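# Four arms sort stickered items into matching-color bins

## Task

Put every item into the container whose color matches the color of the sticker on that item.

## Robot and tools

Robots: four identical i2rt Big YAM arms named arm1, arm2, arm3 and arm4. Each has six revolute joints, a two-finger gripper and a wrist camera (arm1_cam_wrist to arm4_cam_wrist). The room cameras are cam_room_a1, cam_room_a2, cam_room_b1 and cam_room_b2. A hand reaches roughly 1.0 m out from its joint1 axis.

Frame: there is one shared scene frame, in metres, with its origin on the floor and +z up. The arm feet (base_link) are at arm1 (-0.644, +1.377, +0.914) quat_wxyz (+0.682, +0.007, +0.004, +0.731); arm2 (-0.655, -0.555, +0.928) (+0.747, +0.002, +0.000, -0.665); arm3 (+0.651, -1.332, +0.868) (+0.663, -0.004, -0.006, -0.748); arm4 (+0.648, +0.477, +0.879) (+0.687, +0.001, +0.003, +0.727). Each foot faces along its own +x. The printed hand is the point between the finger pads, about 1 cm behind the tips. The fingers point along the hand's +z axis and open and close along its y axis. The reported hand position gets less accurate at long reach. hand_target is where the hand would be at the joint targets currently being held.

move: each top-level key is a robot name; there is also an optional cameras list. A robot you leave out receives no new command. For each robot you give an object with:
- joints: absolute targets by name. joint1_rad -2.879 to 2.879 (rotation about the foot, positive is counter-clockwise seen from above, 0 unfolds along the foot's +x). joint2_rad 0 to 3.141 (shoulder; 0 has the upper arm pointing back, larger values swing it up and forward). joint3_rad 0 to 3.019 (elbow; 0 is fully folded). joint4_rad -1.692 to 1.57 (hand pitch, positive tips the fingers up). joint5_rad -1.57 to 1.57 (sideways swing, positive goes to the arm's right). joint6_rad -2.094 to 2.094 (roll, positive is clockwise seen from behind). gripper_m 0 to 0.093, the fingertip gap in metres. The done tolerances are ±0.045, 0.14, 0.09, 0.055, 0.03, 0.035 rad and ±0.003 m.
- target: one list of 7 numbers per arm, [x, y, z, qw, qx, qy, qz]. It is an absolute hand pose in the scene frame, with metres and a unit quaternion, in the same form the hand line prints. The hand travels in a straight line from its current hand_target toward it. If you send target, joints may only contain gripper_m.
- speed: top speed of the path in m/s, 0.002 to 0.5, default 0.25. It is only allowed together with target. Rotation is limited to twice that value in rad/s.
All motions in one call start together. All hand paths in a call finish together, paced by the slowest one. A path lasts 0.5 to 10 s and a whole action at most 15 s. At each step the controller clips the commanded pose to within 100 mm and 20 degrees of the measured hand and solves inverse kinematics, favouring position. Expect errors of a centimetre or more and some drift off the line. Speed can overshoot when the arm is nearly straight. Joints move at different rates, so plain joint moves can sweep the hand along a wide arc. Unknown keys make a call invalid. Out-of-range values get it refused, and after a refusal your later move, wait and finished_scene calls in that reply are skipped.

cameras (move and wait): a list of names, or "all"; leaving it out also means all, and [] means no images. Images are the newest frames and can lag the state slightly. The pictures line gives their order.

wait: seconds from 0 to 10. No new commands are sent and the scene keeps running. It returns the full state and images.
zoom_image: camera plus region [x0, y0, x1, y1] in pixels from the top-left, at most 504x504. It only works on a camera included in the latest images.
read_manual: returns only licence text and moves nothing.
finished_scene: scene is the current scene's number. It ends the scene for good, so the goal must already be met and stay met without the robots. The first scene is practice and can be skipped.

Result lines: the move line reports, for each arm given a motion, done or its worst status. Arms listed as "as last shown" were not commanded, and their status reads "not commanded". joint_status and hand_status values: off_target (stopped short of the target, maybe still pushing). time_out (each joint now holds a target near where it stopped and keeps pushing toward it; on_its_own lists those still moving). not_followed (a safety check blocked the command, shown as "joint command not followed" or "pose unreachable"; a blocked pose is dropped, but blocked joints may retry later). limit_stop_at_motor_heat (resend the target). In on_its_own, "held at" gives the target, not the measured position. Joint velocities are in rad/s, or m/s for the gripper, and "within noise" means the joint is still. Joint torques are in N m and include the arm's own weight, plus a per-arm offset and noise. Torques 3 and 4 wrap at ±28.

Gripping: when shut on nothing, gripper_m reads 0.000 to 0.003. In free air it reads up to 0.003 wider than the real gap. Clamped on a hard part, it reads up to 0.005 under the part's width, or on some grippers up to 0.002 over. Commanding about 0.005 below the touch reading applies full force, roughly 50 to 64 N per pad, and more for soft, small or round items. To release, command well above the reading.

Avoid: knocking items out of the work area or onto the floor, dropping them, or releasing while moving. Avoid slams and hard pushes, because the arms do not stop on contact. Never let two arms press into each other, including one gripper closing on another's fingers. The self- and inter-arm collision check may react too late, and it does not stop fingers, housings or wrist cameras from meeting. Keep motors from overheating: holding loads, staying stretched out, or pushing at an unreachable pose heats them. A MOTOR HOT line appears at 85 °C, and at 100 °C the arm goes limp and falls for 30 to 60 s. To relieve an arm that is stuck pushing, send its joints their reported positions. Loose items may be nudged now and then by outside pushes. Your thinking time also lets the scene run on while the last commands are held.

Each tool is called as a command line: name --argument value for each argument, lists and objects as JSON in quotes; but a table of rows of numbers goes row by row, as --pt "numbers of a row", without its own name.

## Session

move

Scene clock: 0.00 s.
Joint torques (N m): no reading
Motor temperatures (°C): arm1=[22 24 25 23 21 21 21] | arm2=[24 24 24 22 22 20 23] | arm3=[24 24 23 24 24 23 23] | arm4=[23 21 22 22 25 21 24]
Heat: arm1: hottest joint3_rad 25 °C; arm2: hottest joint1_rad 24 °C; arm3: hottest joint1_rad 24 °C; arm4: hottest joint5_rad 25 °C.
Joint velocities: within noise
arm1.joint_positions: joint1_rad=-0.126 joint2_rad=+0.534 joint3_rad=+1.403 joint4_rad=-1.611 joint5_rad=-0.026 joint6_rad=-0.127 gripper_m=+0.09396
arm1.joint_status: not commanded
arm1.hand: x=-0.6307 y=+1.5344 z=+1.4214 quat_wxyz=(-0.298, +0.671, -0.622, -0.272) (m; scene frame)
arm1.hand_target: x=-0.6306 y=+1.5327 z=+1.4326 quat_wxyz=(-0.308, +0.666, -0.618, -0.280) (m; scene frame)
arm1.hand_status: not commanded
arm2.joint_positions: joint1_rad=-0.045 joint2_rad=+0.390 joint3_rad=+1.428 joint4_rad=-1.186 joint5_rad=+0.166 joint6_rad=-0.774 gripper_m=+0.09396
arm2.joint_status: not commanded
arm2.hand: x=-0.6756 y=-0.6916 z=+1.5578 quat_wxyz=(-0.217, -0.319, -0.688, +0.615) (m; scene frame)
arm2.hand_target: x=-0.6760 y=-0.6854 z=+1.5652 quat_wxyz=(-0.221, -0.317, -0.681, +0.622) (m; scene frame)
arm2.hand_status: not commanded
arm3.joint_positions: joint1_rad=+0.075 joint2_rad=+0.276 joint3_rad=+1.523 joint4_rad=-1.599 joint5_rad=-0.185 joint6_rad=-0.597 gripper_m=+0.09396
arm3.joint_status: not commanded
arm3.hand: x=+0.6803 y=-1.3506 z=+1.4452 quat_wxyz=(-0.326, -0.350, -0.735, +0.481) (m; scene frame)
arm3.hand_target: x=+0.6804 y=-1.3484 z=+1.4507 quat_wxyz=(-0.328, -0.347, -0.731, +0.487) (m; scene frame)
arm3.hand_status: not commanded
arm4.joint_positions: joint1_rad=+0.109 joint2_rad=+0.555 joint3_rad=+1.556 joint4_rad=-1.251 joint5_rad=+0.178 joint6_rad=-0.775 gripper_m=+0.09396
arm4.joint_status: not commanded
arm4.hand: x=+0.6522 y=+0.6599 z=+1.5276 quat_wxyz=(-0.572, +0.731, -0.297, -0.221) (m; scene frame)
arm4.hand_target: x=+0.6531 y=+0.6547 z=+1.5360 quat_wxyz=(-0.580, +0.725, -0.296, -0.226) (m; scene frame)
arm4.hand_status: not commanded
pictures: arm1_cam_wrist, arm2_cam_wrist, arm3_cam_wrist, arm4_cam_wrist, cam_room_a1, cam_room_a2, cam_room_b1, cam_room_b2
Images, in order (width x height): arm1_cam_wrist 672x504, arm2_cam_wrist 672x504, arm3_cam_wrist 672x504, arm4_cam_wrist 672x504, cam_room_a1 672x504, cam_room_a2 672x504, cam_room_b1 672x504, cam_room_b2 672x504.

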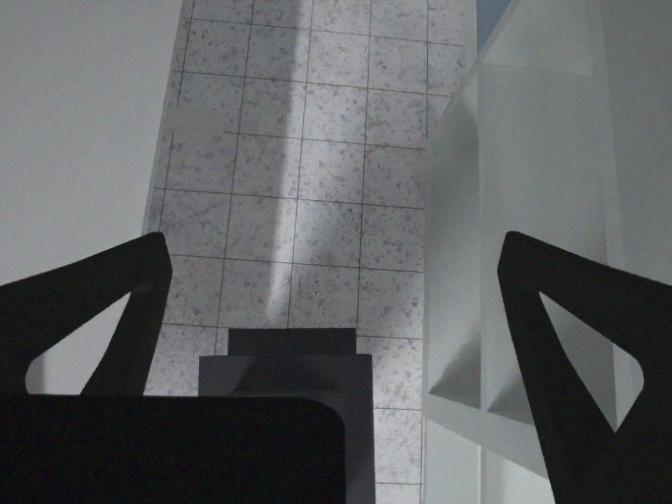

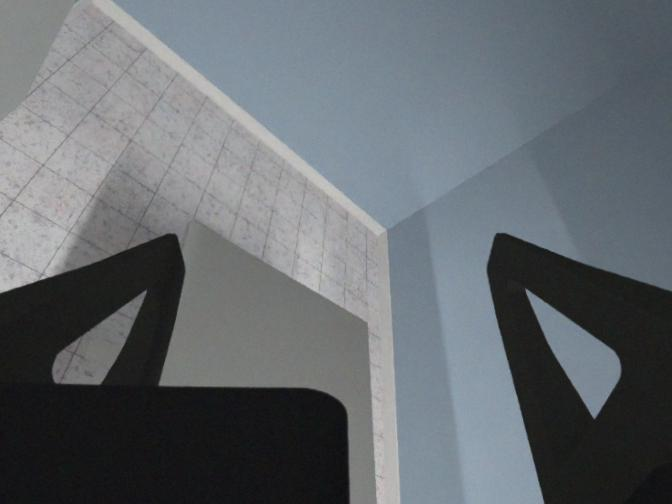

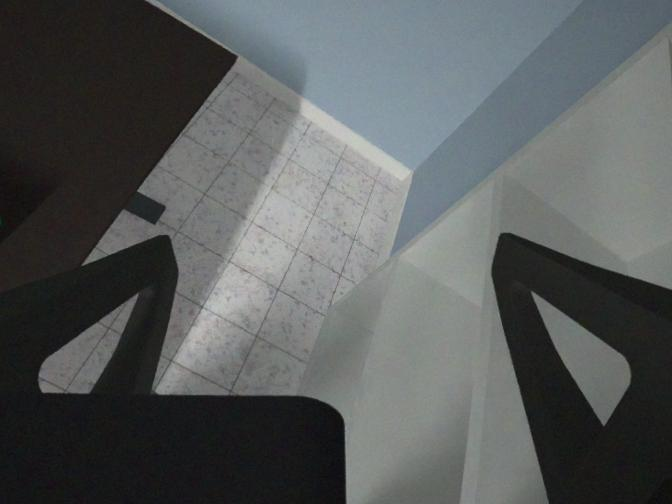

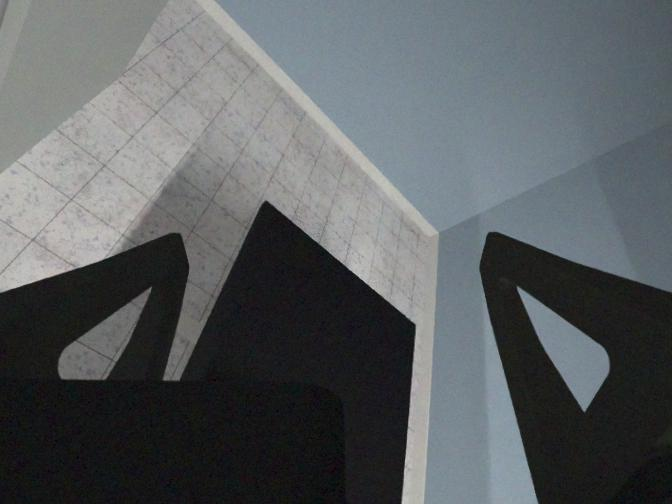

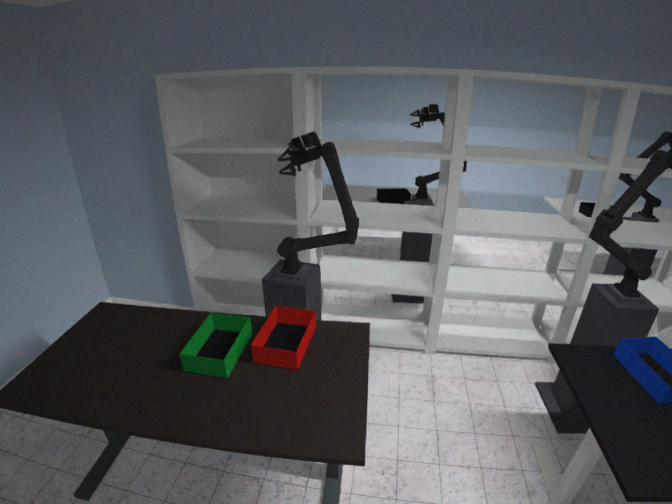

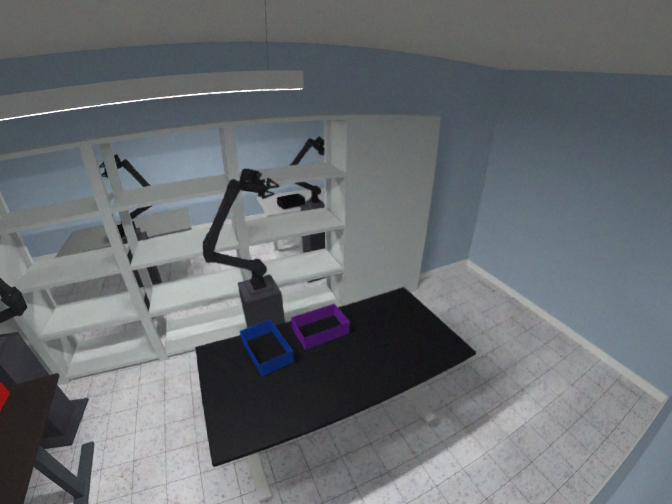

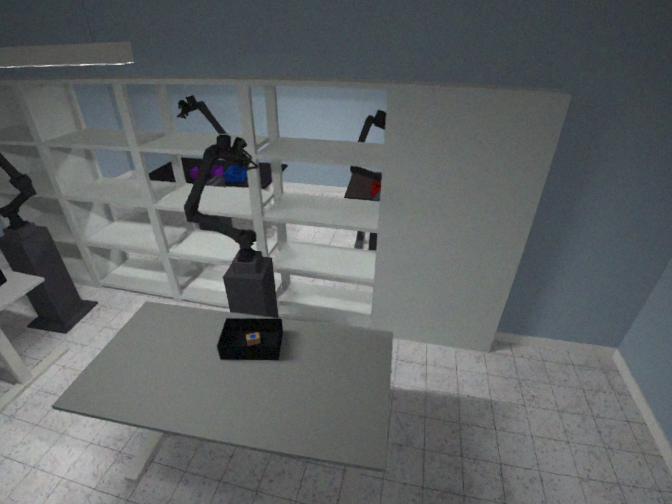

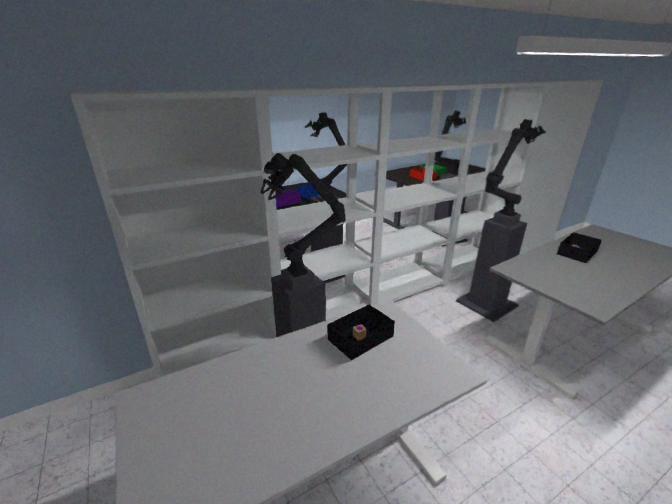

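zoom_image --camera "cam_room_b1" --region '[190, 290, 320, 390]'

zoom_image --camera "cam_room_b2" --region '[300, 290, 430, 390]'

zoom_image --camera "cam_room_b1" --region '[0, 60, 504, 504]'

zoom_image --camera "cam_room_b2" --region '[100, 60, 604, 504]'

zoom_image --camera "cam_room_a1" --region '[0, 60, 504, 504]'

zoom_image --camera "cam_room_a2" --region '[0, 60, 504, 504]'

Scaled by 3.877.

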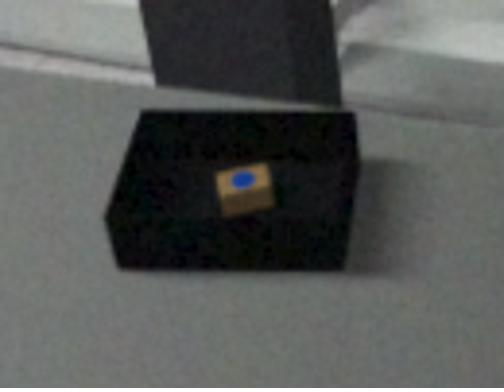

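Scaled by 3.877.

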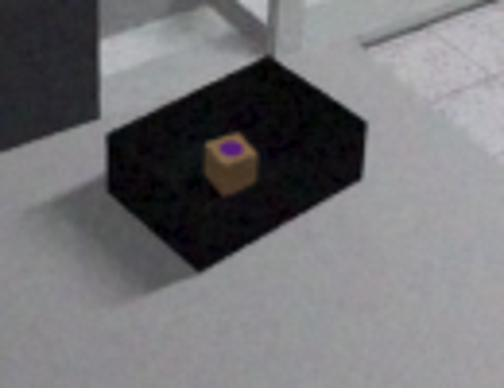

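Scaled by 1.000.

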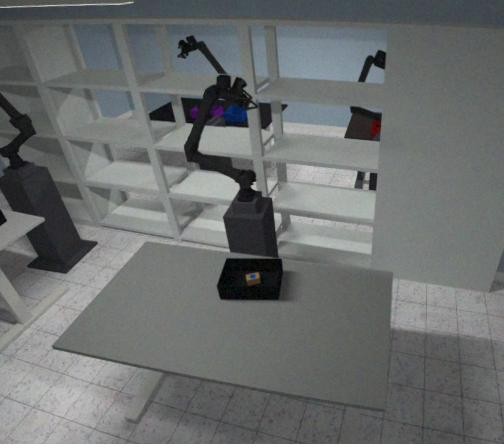

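Scaled by 1.000.

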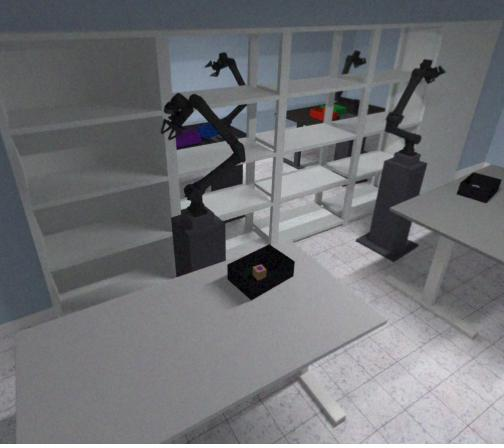

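Scaled by 1.000.

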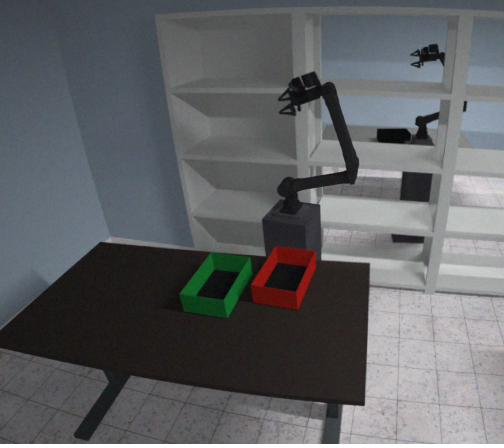

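Scaled by 1.000.

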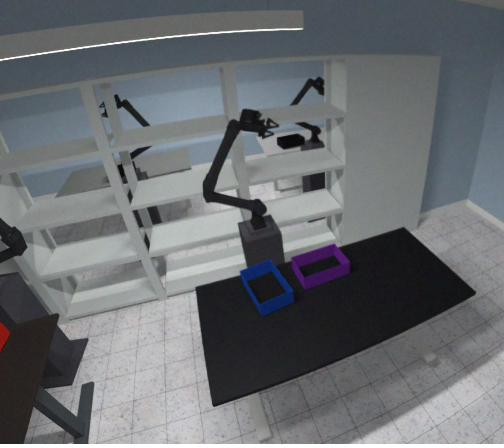

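move --arm1 '{"joints": {"joint2_rad": 1.5, "joint3_rad": 1.4, "joint4_rad": -1.4, "joint5_rad": 0, "joint6_rad": 0}}' --arm2 '{"joints": {"joint2_rad": 1.5, "joint3_rad": 1.4, "joint4_rad": -1.4, "joint5_rad": 0, "joint6_rad": 0}}' --arm3 '{"joints": {"joint2_rad": 1.5, "joint3_rad": 1.4, "joint4_rad": -1.4, "joint5_rad": 0, "joint6_rad": 0}}' --arm4 '{"joints": {"joint2_rad": 1.5, "joint3_rad": 1.4, "joint4_rad": -1.4, "joint5_rad": 0, "joint6_rad": 0}}'

Scene clock: 76.67 s.
Joint torques (N m): arm1=[-1.2 -11.16 12 0.85 0.06 0.11] | arm2=[0.73 -13.86 11.1 0.42 -0.17 0.21] | arm3=[1.38 -14.74 9.03 0.21 0.11 0.03] | arm4=[0.85 -13.86 9.26 -0.21 -0.03 0.15]
Motor temperatures (°C): arm1=[22 24 29 24 21 21 21] | arm2=[24 25 27 23 22 20 23] | arm3=[24 25 24 24 24 23 23] | arm4=[23 22 27 22 24 21 24]
Heat: arm1: hottest joint3_rad 29 °C; arm2: hottest joint3_rad 27 °C; arm3: hottest joint2_rad 25 °C; arm4: hottest joint3_rad 27 °C.
move: arm1 done; arm2 done; arm3 done; arm4 done
Joint velocities: within noise
arm1.joint_positions: joint1_rad=-0.126 joint2_rad=+1.510 joint3_rad=+1.383 joint4_rad=-1.407 joint5_rad=-0.002 joint6_rad=-0.008 gripper_m=+0.09396
arm1.joint_status: all done
arm1.hand: x=-0.6143 y=+1.8304 z=+1.1333 quat_wxyz=(-0.008, +0.689, -0.724, -0.019) (m; scene frame)
arm1.hand_target: x=-0.6135 y=+1.8363 z=+1.1445 quat_wxyz=(-0.021, +0.686, -0.727, -0.031) (m; scene frame)
arm1.hand_status: not commanded
arm2.joint_positions: joint1_rad=-0.045 joint2_rad=+1.488 joint3_rad=+1.401 joint4_rad=-1.388 joint5_rad=+0.003 joint6_rad=-0.015 gripper_m=+0.09396
arm2.joint_status: all done
arm2.hand: x=-0.6235 y=-1.0172 z=+1.1623 quat_wxyz=(-0.033, -0.675, -0.736, +0.032) (m; scene frame)
arm2.hand_target: x=-0.6231 y=-1.0151 z=+1.1565 quat_wxyz=(-0.025, -0.681, -0.732, +0.022) (m; scene frame)
arm2.hand_status: not commanded
arm3.joint_positions: joint1_rad=+0.075 joint2_rad=+1.508 joint3_rad=+1.394 joint4_rad=-1.404 joint5_rad=-0.003 joint6_rad=-0.008 gripper_m=+0.09396
arm3.joint_status: all done
arm3.hand: x=+0.6297 y=-1.7863 z=+1.0973 quat_wxyz=(-0.024, -0.720, -0.693, +0.023) (m; scene frame)
arm3.hand_target: x=+0.6292 y=-1.7881 z=+1.1034 quat_wxyz=(-0.030, -0.722, -0.690, +0.030) (m; scene frame)
arm3.hand_status: not commanded
arm4.joint_positions: joint1_rad=+0.109 joint2_rad=+1.493 joint3_rad=+1.390 joint4_rad=-1.389 joint5_rad=+0.003 joint6_rad=-0.014 gripper_m=+0.09396
arm4.joint_status: all done
arm4.hand: x=+0.5743 y=+0.9313 z=+1.1067 quat_wxyz=(-0.024, +0.767, -0.641, -0.029) (m; scene frame)
arm4.hand_target: x=+0.5736 y=+0.9322 z=+1.1077 quat_wxyz=(-0.020, +0.763, -0.646, -0.028) (m; scene frame)
arm4.hand_status: not commanded
pictures: arm1_cam_wrist, arm2_cam_wrist, arm3_cam_wrist, arm4_cam_wrist, cam_room_a1, cam_room_a2, cam_room_b1, cam_room_b2
Images, in order (width x height): arm1_cam_wrist 672x504, arm2_cam_wrist 672x504, arm3_cam_wrist 672x504, arm4_cam_wrist 672x504, cam_room_a1 672x504, cam_room_a2 672x504, cam_room_b1 672x504, cam_room_b2 672x504.

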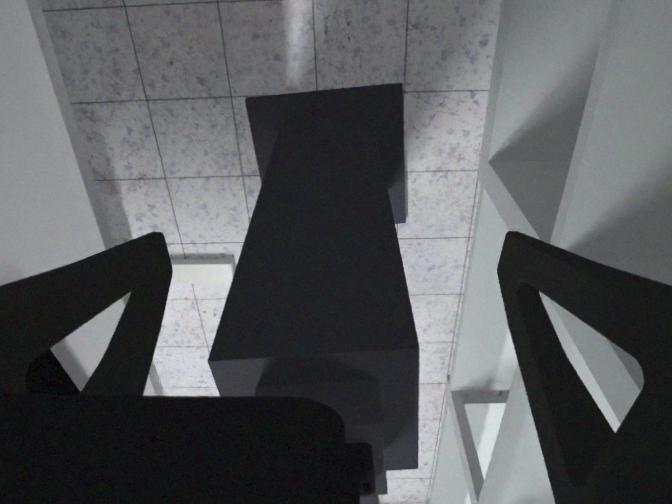

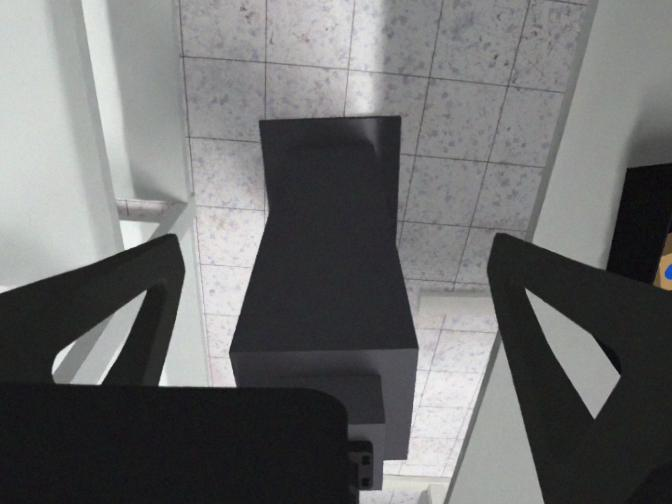

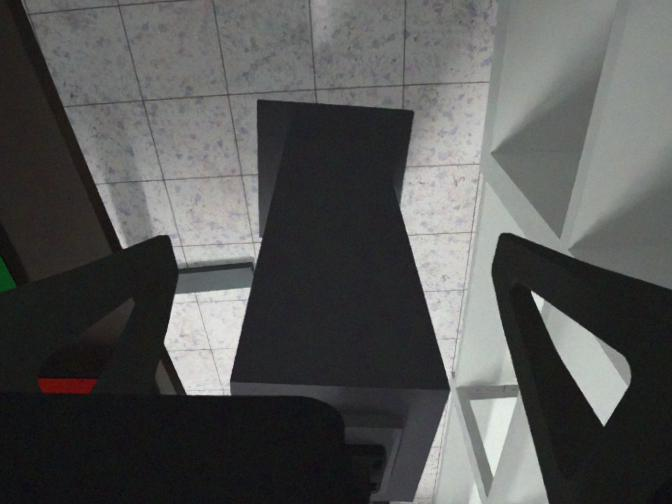

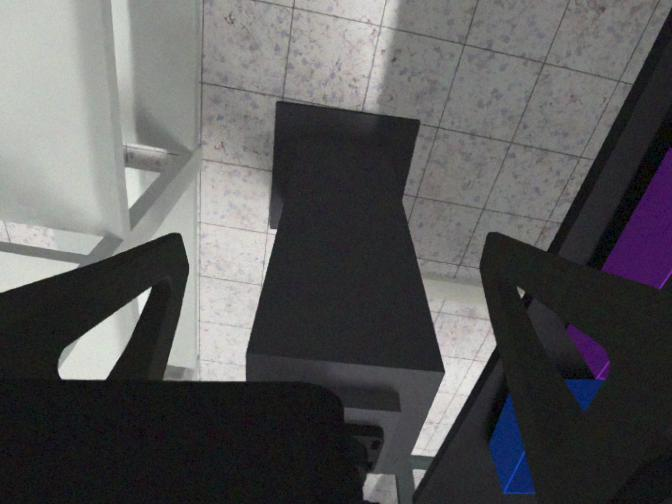

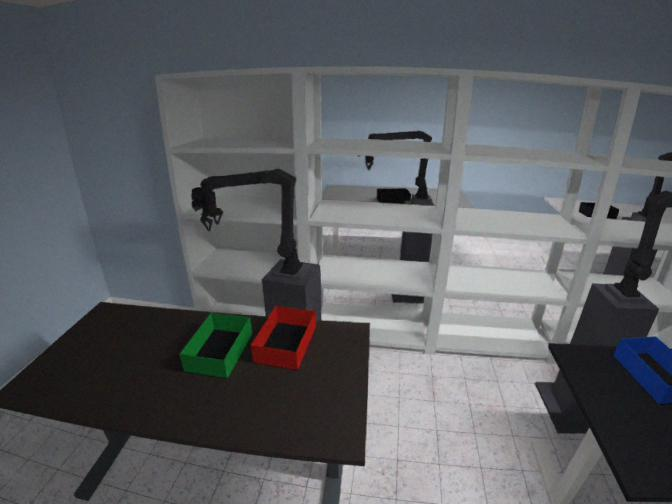

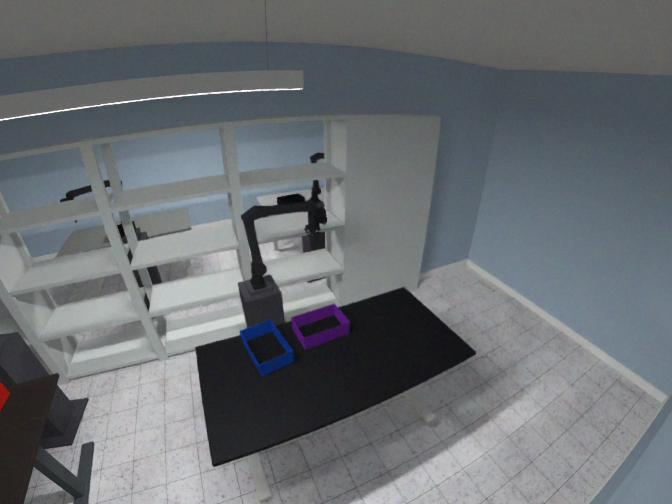

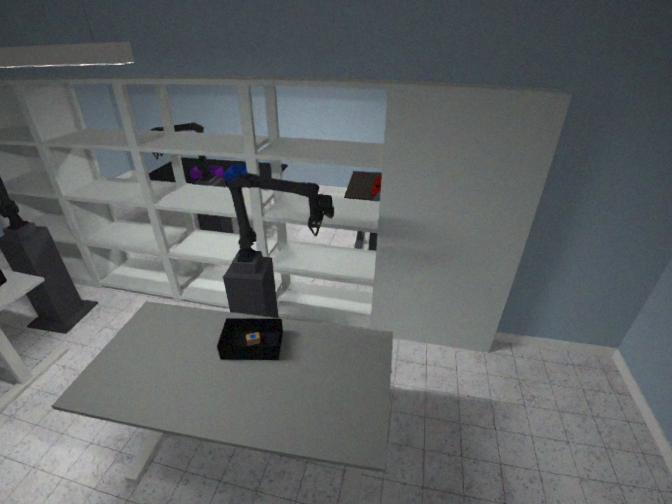

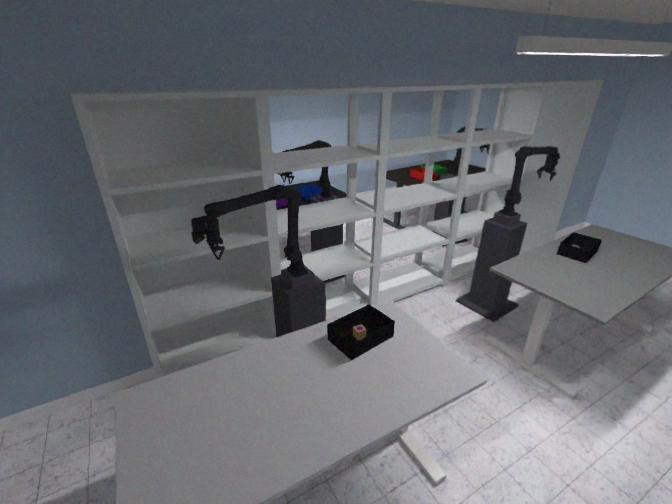

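move --arm1 '{"joints": {"joint1_rad": 1.5, "joint2_rad": 1.4, "joint3_rad": 1.4, "joint4_rad": -1.05}}' --arm2 '{"joints": {"joint1_rad": -1.5, "joint2_rad": 1.4, "joint3_rad": 1.4, "joint4_rad": -1.05}}' --arm3 '{"joints": {"joint1_rad": 1.5, "joint2_rad": 1.4, "joint3_rad": 1.4, "joint4_rad": -1.05}}' --arm4 '{"joints": {"joint1_rad": -1.5, "joint2_rad": 1.4, "joint3_rad": 1.4, "joint4_rad": -1.05}}'

Scene clock: 88.27 s.
Joint torques (N m): arm1=[-2.61 -10.11 12.93 1.65 0.1 0.11] | arm2=[1.32 -13.92 11.92 2.13 -0.06 0.18] | arm3=[1.26 -13.74 9.83 1.22 0.1 0.02] | arm4=[1.61 -13.8 10.09 1.01 0.07 0.16]
Motor temperatures (°C): arm1=[22 24 30 23 21 21 21] | arm2=[24 25 28 22 22 20 23] | arm3=[24 25 25 24 24 23 23] | arm4=[23 22 27 22 24 21 24]
Heat: arm1: hottest joint3_rad 30 °C; arm2: hottest joint3_rad 28 °C; arm3: hottest joint2_rad 25 °C; arm4: hottest joint3_rad 27 °C.
move: arm1 done; arm2 done; arm3 done; arm4 done
Joint velocities: within noise
arm1.joint_positions: joint1_rad=+1.504 joint2_rad=+1.404 joint3_rad=+1.383 joint4_rad=-1.061 joint5_rad=-0.002 joint6_rad=-0.006 gripper_m=+0.09398
arm1.joint_status: all done
arm1.hand: x=-1.1625 y=+1.3755 z=+1.2121 quat_wxyz=(-0.001, +0.968, +0.004, -0.250) (m; scene frame)
arm1.hand_target: x=-1.1676 y=+1.3781 z=+1.2242 quat_wxyz=(-0.001, +0.964, -0.001, -0.265) (m; scene frame)
arm1.hand_status: not commanded
arm2.joint_positions: joint1_rad=-1.507 joint2_rad=+1.396 joint3_rad=+1.401 joint4_rad=-1.058 joint5_rad=+0.001 joint6_rad=-0.012 gripper_m=+0.09398
arm2.joint_status: all done
arm2.hand: x=-1.1737 y=-0.6504 z=+1.2302 quat_wxyz=(-0.020, -0.963, -0.093, +0.254) (m; scene frame)
arm2.hand_target: x=-1.1751 y=-0.6544 z=+1.2288 quat_wxyz=(-0.023, -0.962, -0.091, +0.255) (m; scene frame)
arm2.hand_status: not commanded
arm3.joint_positions: joint1_rad=+1.499 joint2_rad=+1.404 joint3_rad=+1.394 joint4_rad=-1.057 joint5_rad=-0.002 joint6_rad=-0.006 gripper_m=+0.09398
arm3.joint_status: all done
arm3.hand: x=+1.1675 y=-1.4283 z=+1.1654 quat_wxyz=(-0.249, -0.088, -0.964, +0.030) (m; scene frame)
arm3.hand_target: x=+1.1695 y=-1.4286 z=+1.1715 quat_wxyz=(-0.258, -0.091, -0.962, +0.031) (m; scene frame)
arm3.hand_status: not commanded
arm4.joint_positions: joint1_rad=-1.507 joint2_rad=+1.398 joint3_rad=+1.390 joint4_rad=-1.057 joint5_rad=+0.001 joint6_rad=-0.011 gripper_m=+0.09398
arm4.joint_status: all done
arm4.hand: x=+1.1703 y=+0.5407 z=+1.1735 quat_wxyz=(-0.248, +0.064, -0.967, -0.012) (m; scene frame)
arm4.hand_target: x=+1.1737 y=+0.5452 z=+1.1784 quat_wxyz=(-0.255, +0.062, -0.965, -0.015) (m; scene frame)
arm4.hand_status: not commanded
pictures: arm1_cam_wrist, arm2_cam_wrist, arm3_cam_wrist, arm4_cam_wrist, cam_room_a1, cam_room_a2, cam_room_b1, cam_room_b2
Images, in order (width x height): arm1_cam_wrist 672x504, arm2_cam_wrist 672x504, arm3_cam_wrist 672x504, arm4_cam_wrist 672x504, cam_room_a1 672x504, cam_room_a2 672x504, cam_room_b1 672x504, cam_room_b2 672x504.

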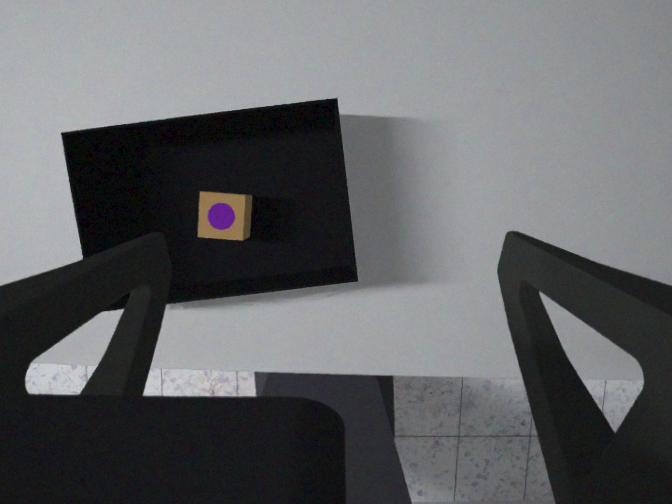

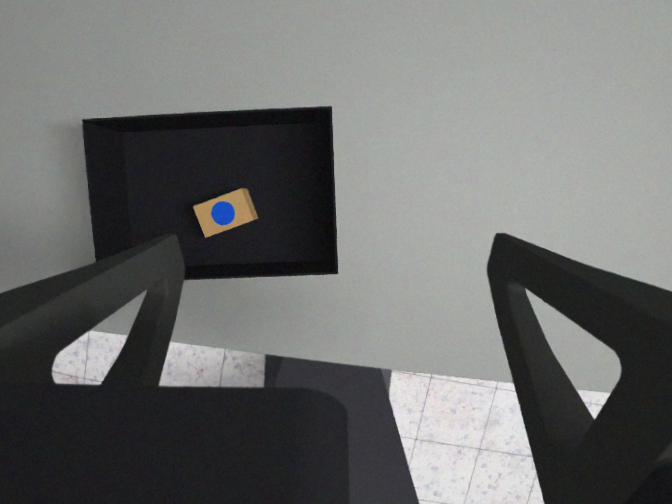

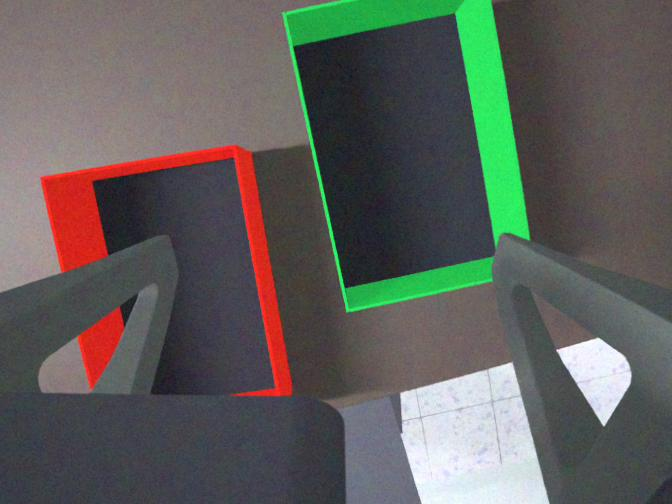

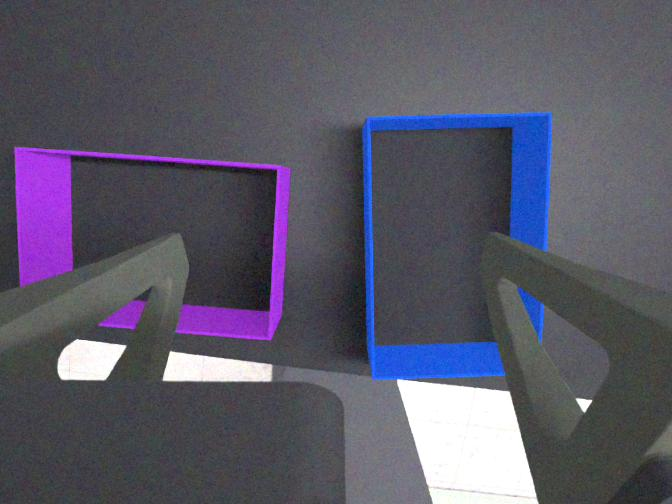

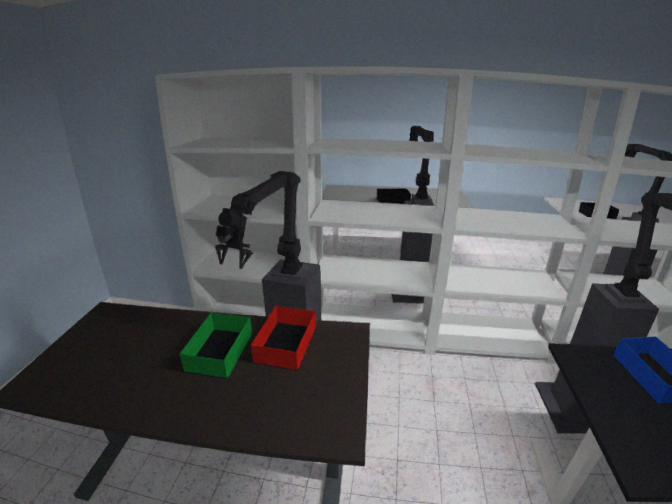

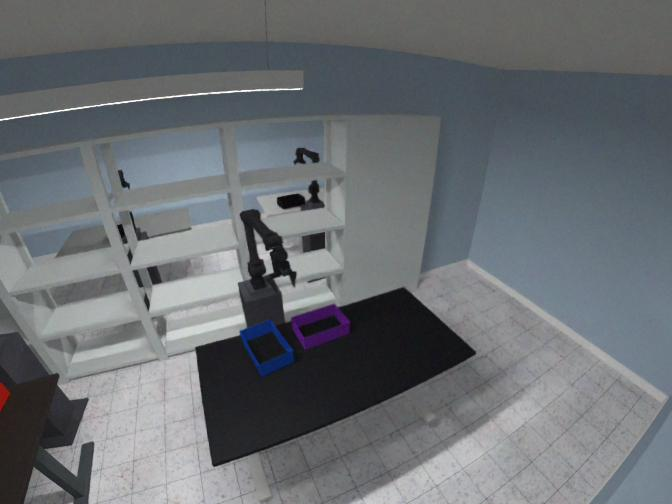

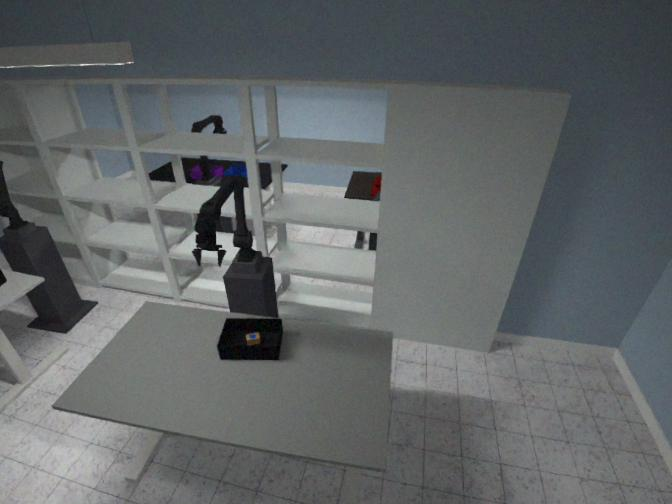

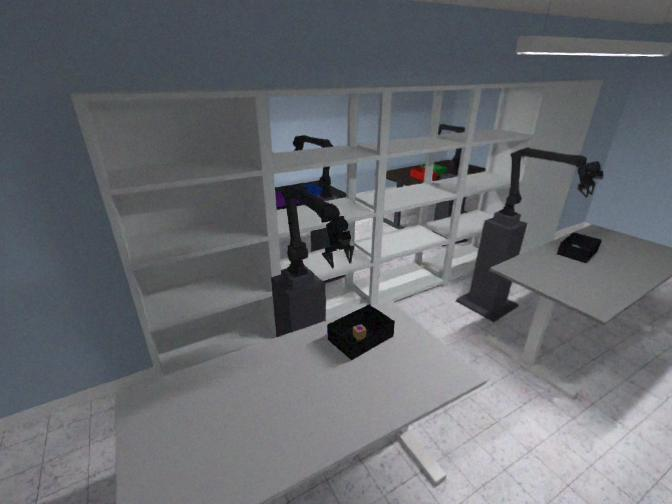

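move --arm1 '{"target": [-1.16, 1.2755, 1.2121, 0, 0.966, 0, -0.259]}' --arm2 '{"target": [-1.16, -0.75, 1.2302, -0.022, -0.962, -0.092, 0.255]}' --cameras '["arm1_cam_wrist", "arm2_cam_wrist"]'

move --arm1 '{"target": [-1.16, 1.2755, 1.10, 0, 0.966, 0, -0.259]}' --arm2 '{"target": [-1.16, -0.75, 1.10, -0.022, -0.962, -0.092, 0.255]}' --cameras '["arm1_cam_wrist", "arm2_cam_wrist"]'

Scene clock: 104.77 s.
Joint torques (N m): arm1=[-2.9 -8.23 12.29 1.89 0.15 0.16] | arm2=[0.21 -12.22 15.25 1.46 0.21 0.2] | arm3=[1.03 -13.92 9.83 1.18 0.09 0.01] | arm4=[1.26 -13.16 9.98 1.11 0.05 0.16]
Motor temperatures (°C): arm1=[22 25 31 23 21 21 21] | arm2=[24 25 28 22 22 20 23] | arm3=[24 25 26 24 24 23 23] | arm4=[23 22 28 22 24 21 24]
Heat: arm1: hottest joint3_rad 31 °C; arm2: hottest joint3_rad 28 °C; arm3: hottest joint3_rad 26 °C; arm4: hottest joint3_rad 28 °C.
move: arm1 done; arm2 off_target
Joint velocities: within noise
arm1.joint_positions: joint1_rad=+1.739 joint2_rad=+1.404 joint3_rad=+1.383 joint4_rad=-1.061 joint5_rad=+0.106 joint6_rad=+0.192 gripper_m=+0.09398
arm1.joint_status: not commanded
arm1.hand: x=-1.1518 y=+1.2721 z=+1.2125 quat_wxyz=(+0.000, +0.967, +0.009, -0.255) (m; scene frame)
arm1.hand_target: x=-1.1598 y=+1.2757 z=+1.2122 quat_wxyz=(+0.000, +0.966, +0.000, -0.259) (m; scene frame)
arm1.hand_status: done (0.009 m and 1.1 deg from the pose sent, 0.100 m and 1.2 deg at the start)
arm2.joint_positions: joint1_rad=-1.278 joint2_rad=+1.409 joint3_rad=+1.401 joint4_rad=-1.058 joint5_rad=+0.103 joint6_rad=+0.169 gripper_m=+0.09398
arm2.joint_status: not commanded
arm2.hand: x=-1.1474 y=-0.7499 z=+1.2244 quat_wxyz=(-0.022, -0.962, -0.104, +0.252) (m; scene frame)
arm2.hand_target: x=-1.1595 y=-0.7499 z=+1.2300 quat_wxyz=(-0.022, -0.962, -0.092, +0.255) (m; scene frame)
arm2.hand_status: off_target (0.014 m and 1.4 deg from the pose sent, 0.100 m and 0.3 deg at the start)
arm3, arm4: as last shown
pictures: arm1_cam_wrist, arm2_cam_wrist
Images, in order (width x height): arm1_cam_wrist 672x504, arm2_cam_wrist 672x504.

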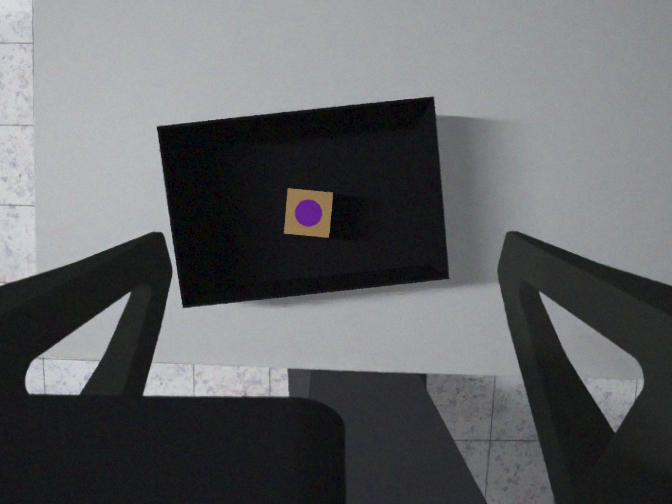

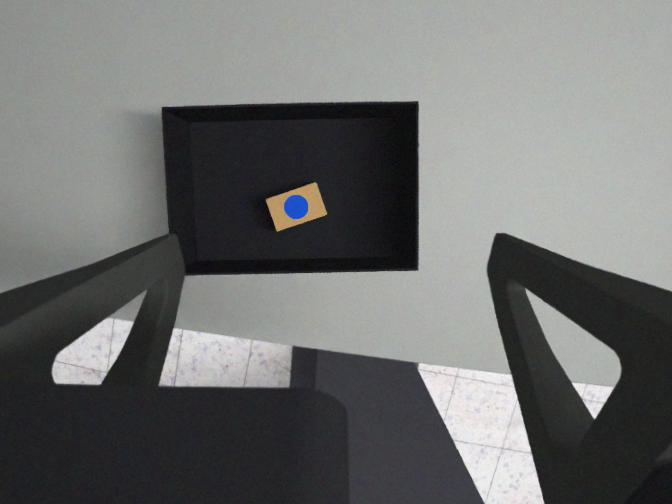

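Scene clock: 105.97 s.
Joint torques (N m): arm1=[-2.84 -10.58 11.7 1.94 0.18 0.12] | arm2=[0.15 -13.98 11.03 2.43 0.21 0.21] | arm3=[1.2 -13.86 9.83 1.2 0.1 0] | arm4=[1.44 -13.8 9.94 1.05 0.03 0.15]
Motor temperatures (°C): arm1=[22 25 31 23 21 21 21] | arm2=[24 25 29 22 22 20 23] | arm3=[24 25 26 24 24 23 23] | arm4=[23 23 28 22 24 21 24]
Heat: arm1: hottest joint3_rad 31 °C; arm2: hottest joint3_rad 29 °C; arm3: hottest joint3_rad 26 °C; arm4: hottest joint3_rad 28 °C.
move: arm1 off_target; arm2 done
Joint velocities: within noise
arm1.joint_positions: joint1_rad=+1.739 joint2_rad=+1.465 joint3_rad=+1.132 joint4_rad=-0.770 joint5_rad=+0.106 joint6_rad=+0.194 gripper_m=+0.09398
arm1.joint_status: not commanded
arm1.hand: x=-1.1516 y=+1.2730 z=+1.0926 quat_wxyz=(-0.002, +0.970, +0.008, -0.245) (m; scene frame)
arm1.hand_target: x=-1.1598 y=+1.2756 z=+1.1001 quat_wxyz=(+0.000, +0.966, +0.000, -0.259) (m; scene frame)
arm1.hand_status: off_target (0.011 m and 2.0 deg from the pose sent, 0.113 m and 1.2 deg at the start)
arm2.joint_positions: joint1_rad=-1.278 joint2_rad=+1.481 joint3_rad=+1.161 joint4_rad=-0.741 joint5_rad=+0.103 joint6_rad=+0.170 gripper_m=+0.09398
arm2.joint_status: not commanded
arm2.hand: x=-1.1558 y=-0.7532 z=+1.1062 quat_wxyz=(-0.023, -0.961, -0.103, +0.254) (m; scene frame)
arm2.hand_target: x=-1.1598 y=-0.7500 z=+1.1000 quat_wxyz=(-0.022, -0.962, -0.092, +0.255) (m; scene frame)
arm2.hand_status: done (0.008 m and 1.2 deg from the pose sent, 0.125 m and 1.4 deg at the start)
arm3, arm4: as last shown
pictures: arm1_cam_wrist, arm2_cam_wrist
Images, in order (width x height): arm1_cam_wrist 672x504, arm2_cam_wrist 672x504.

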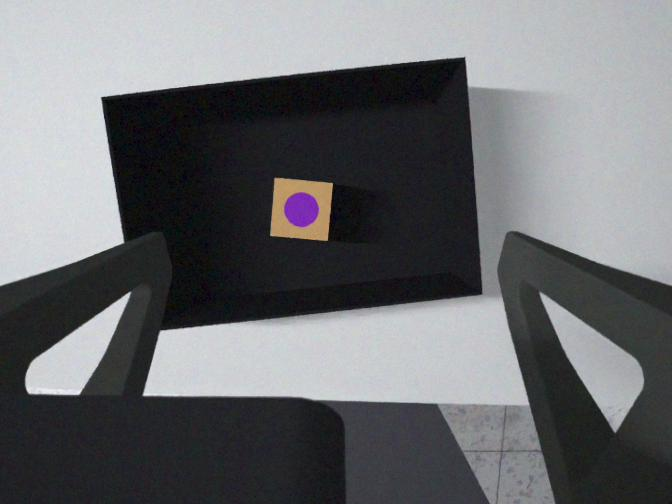

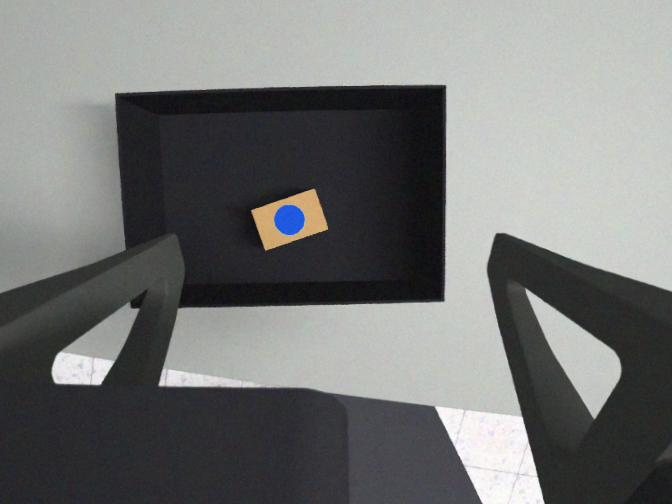

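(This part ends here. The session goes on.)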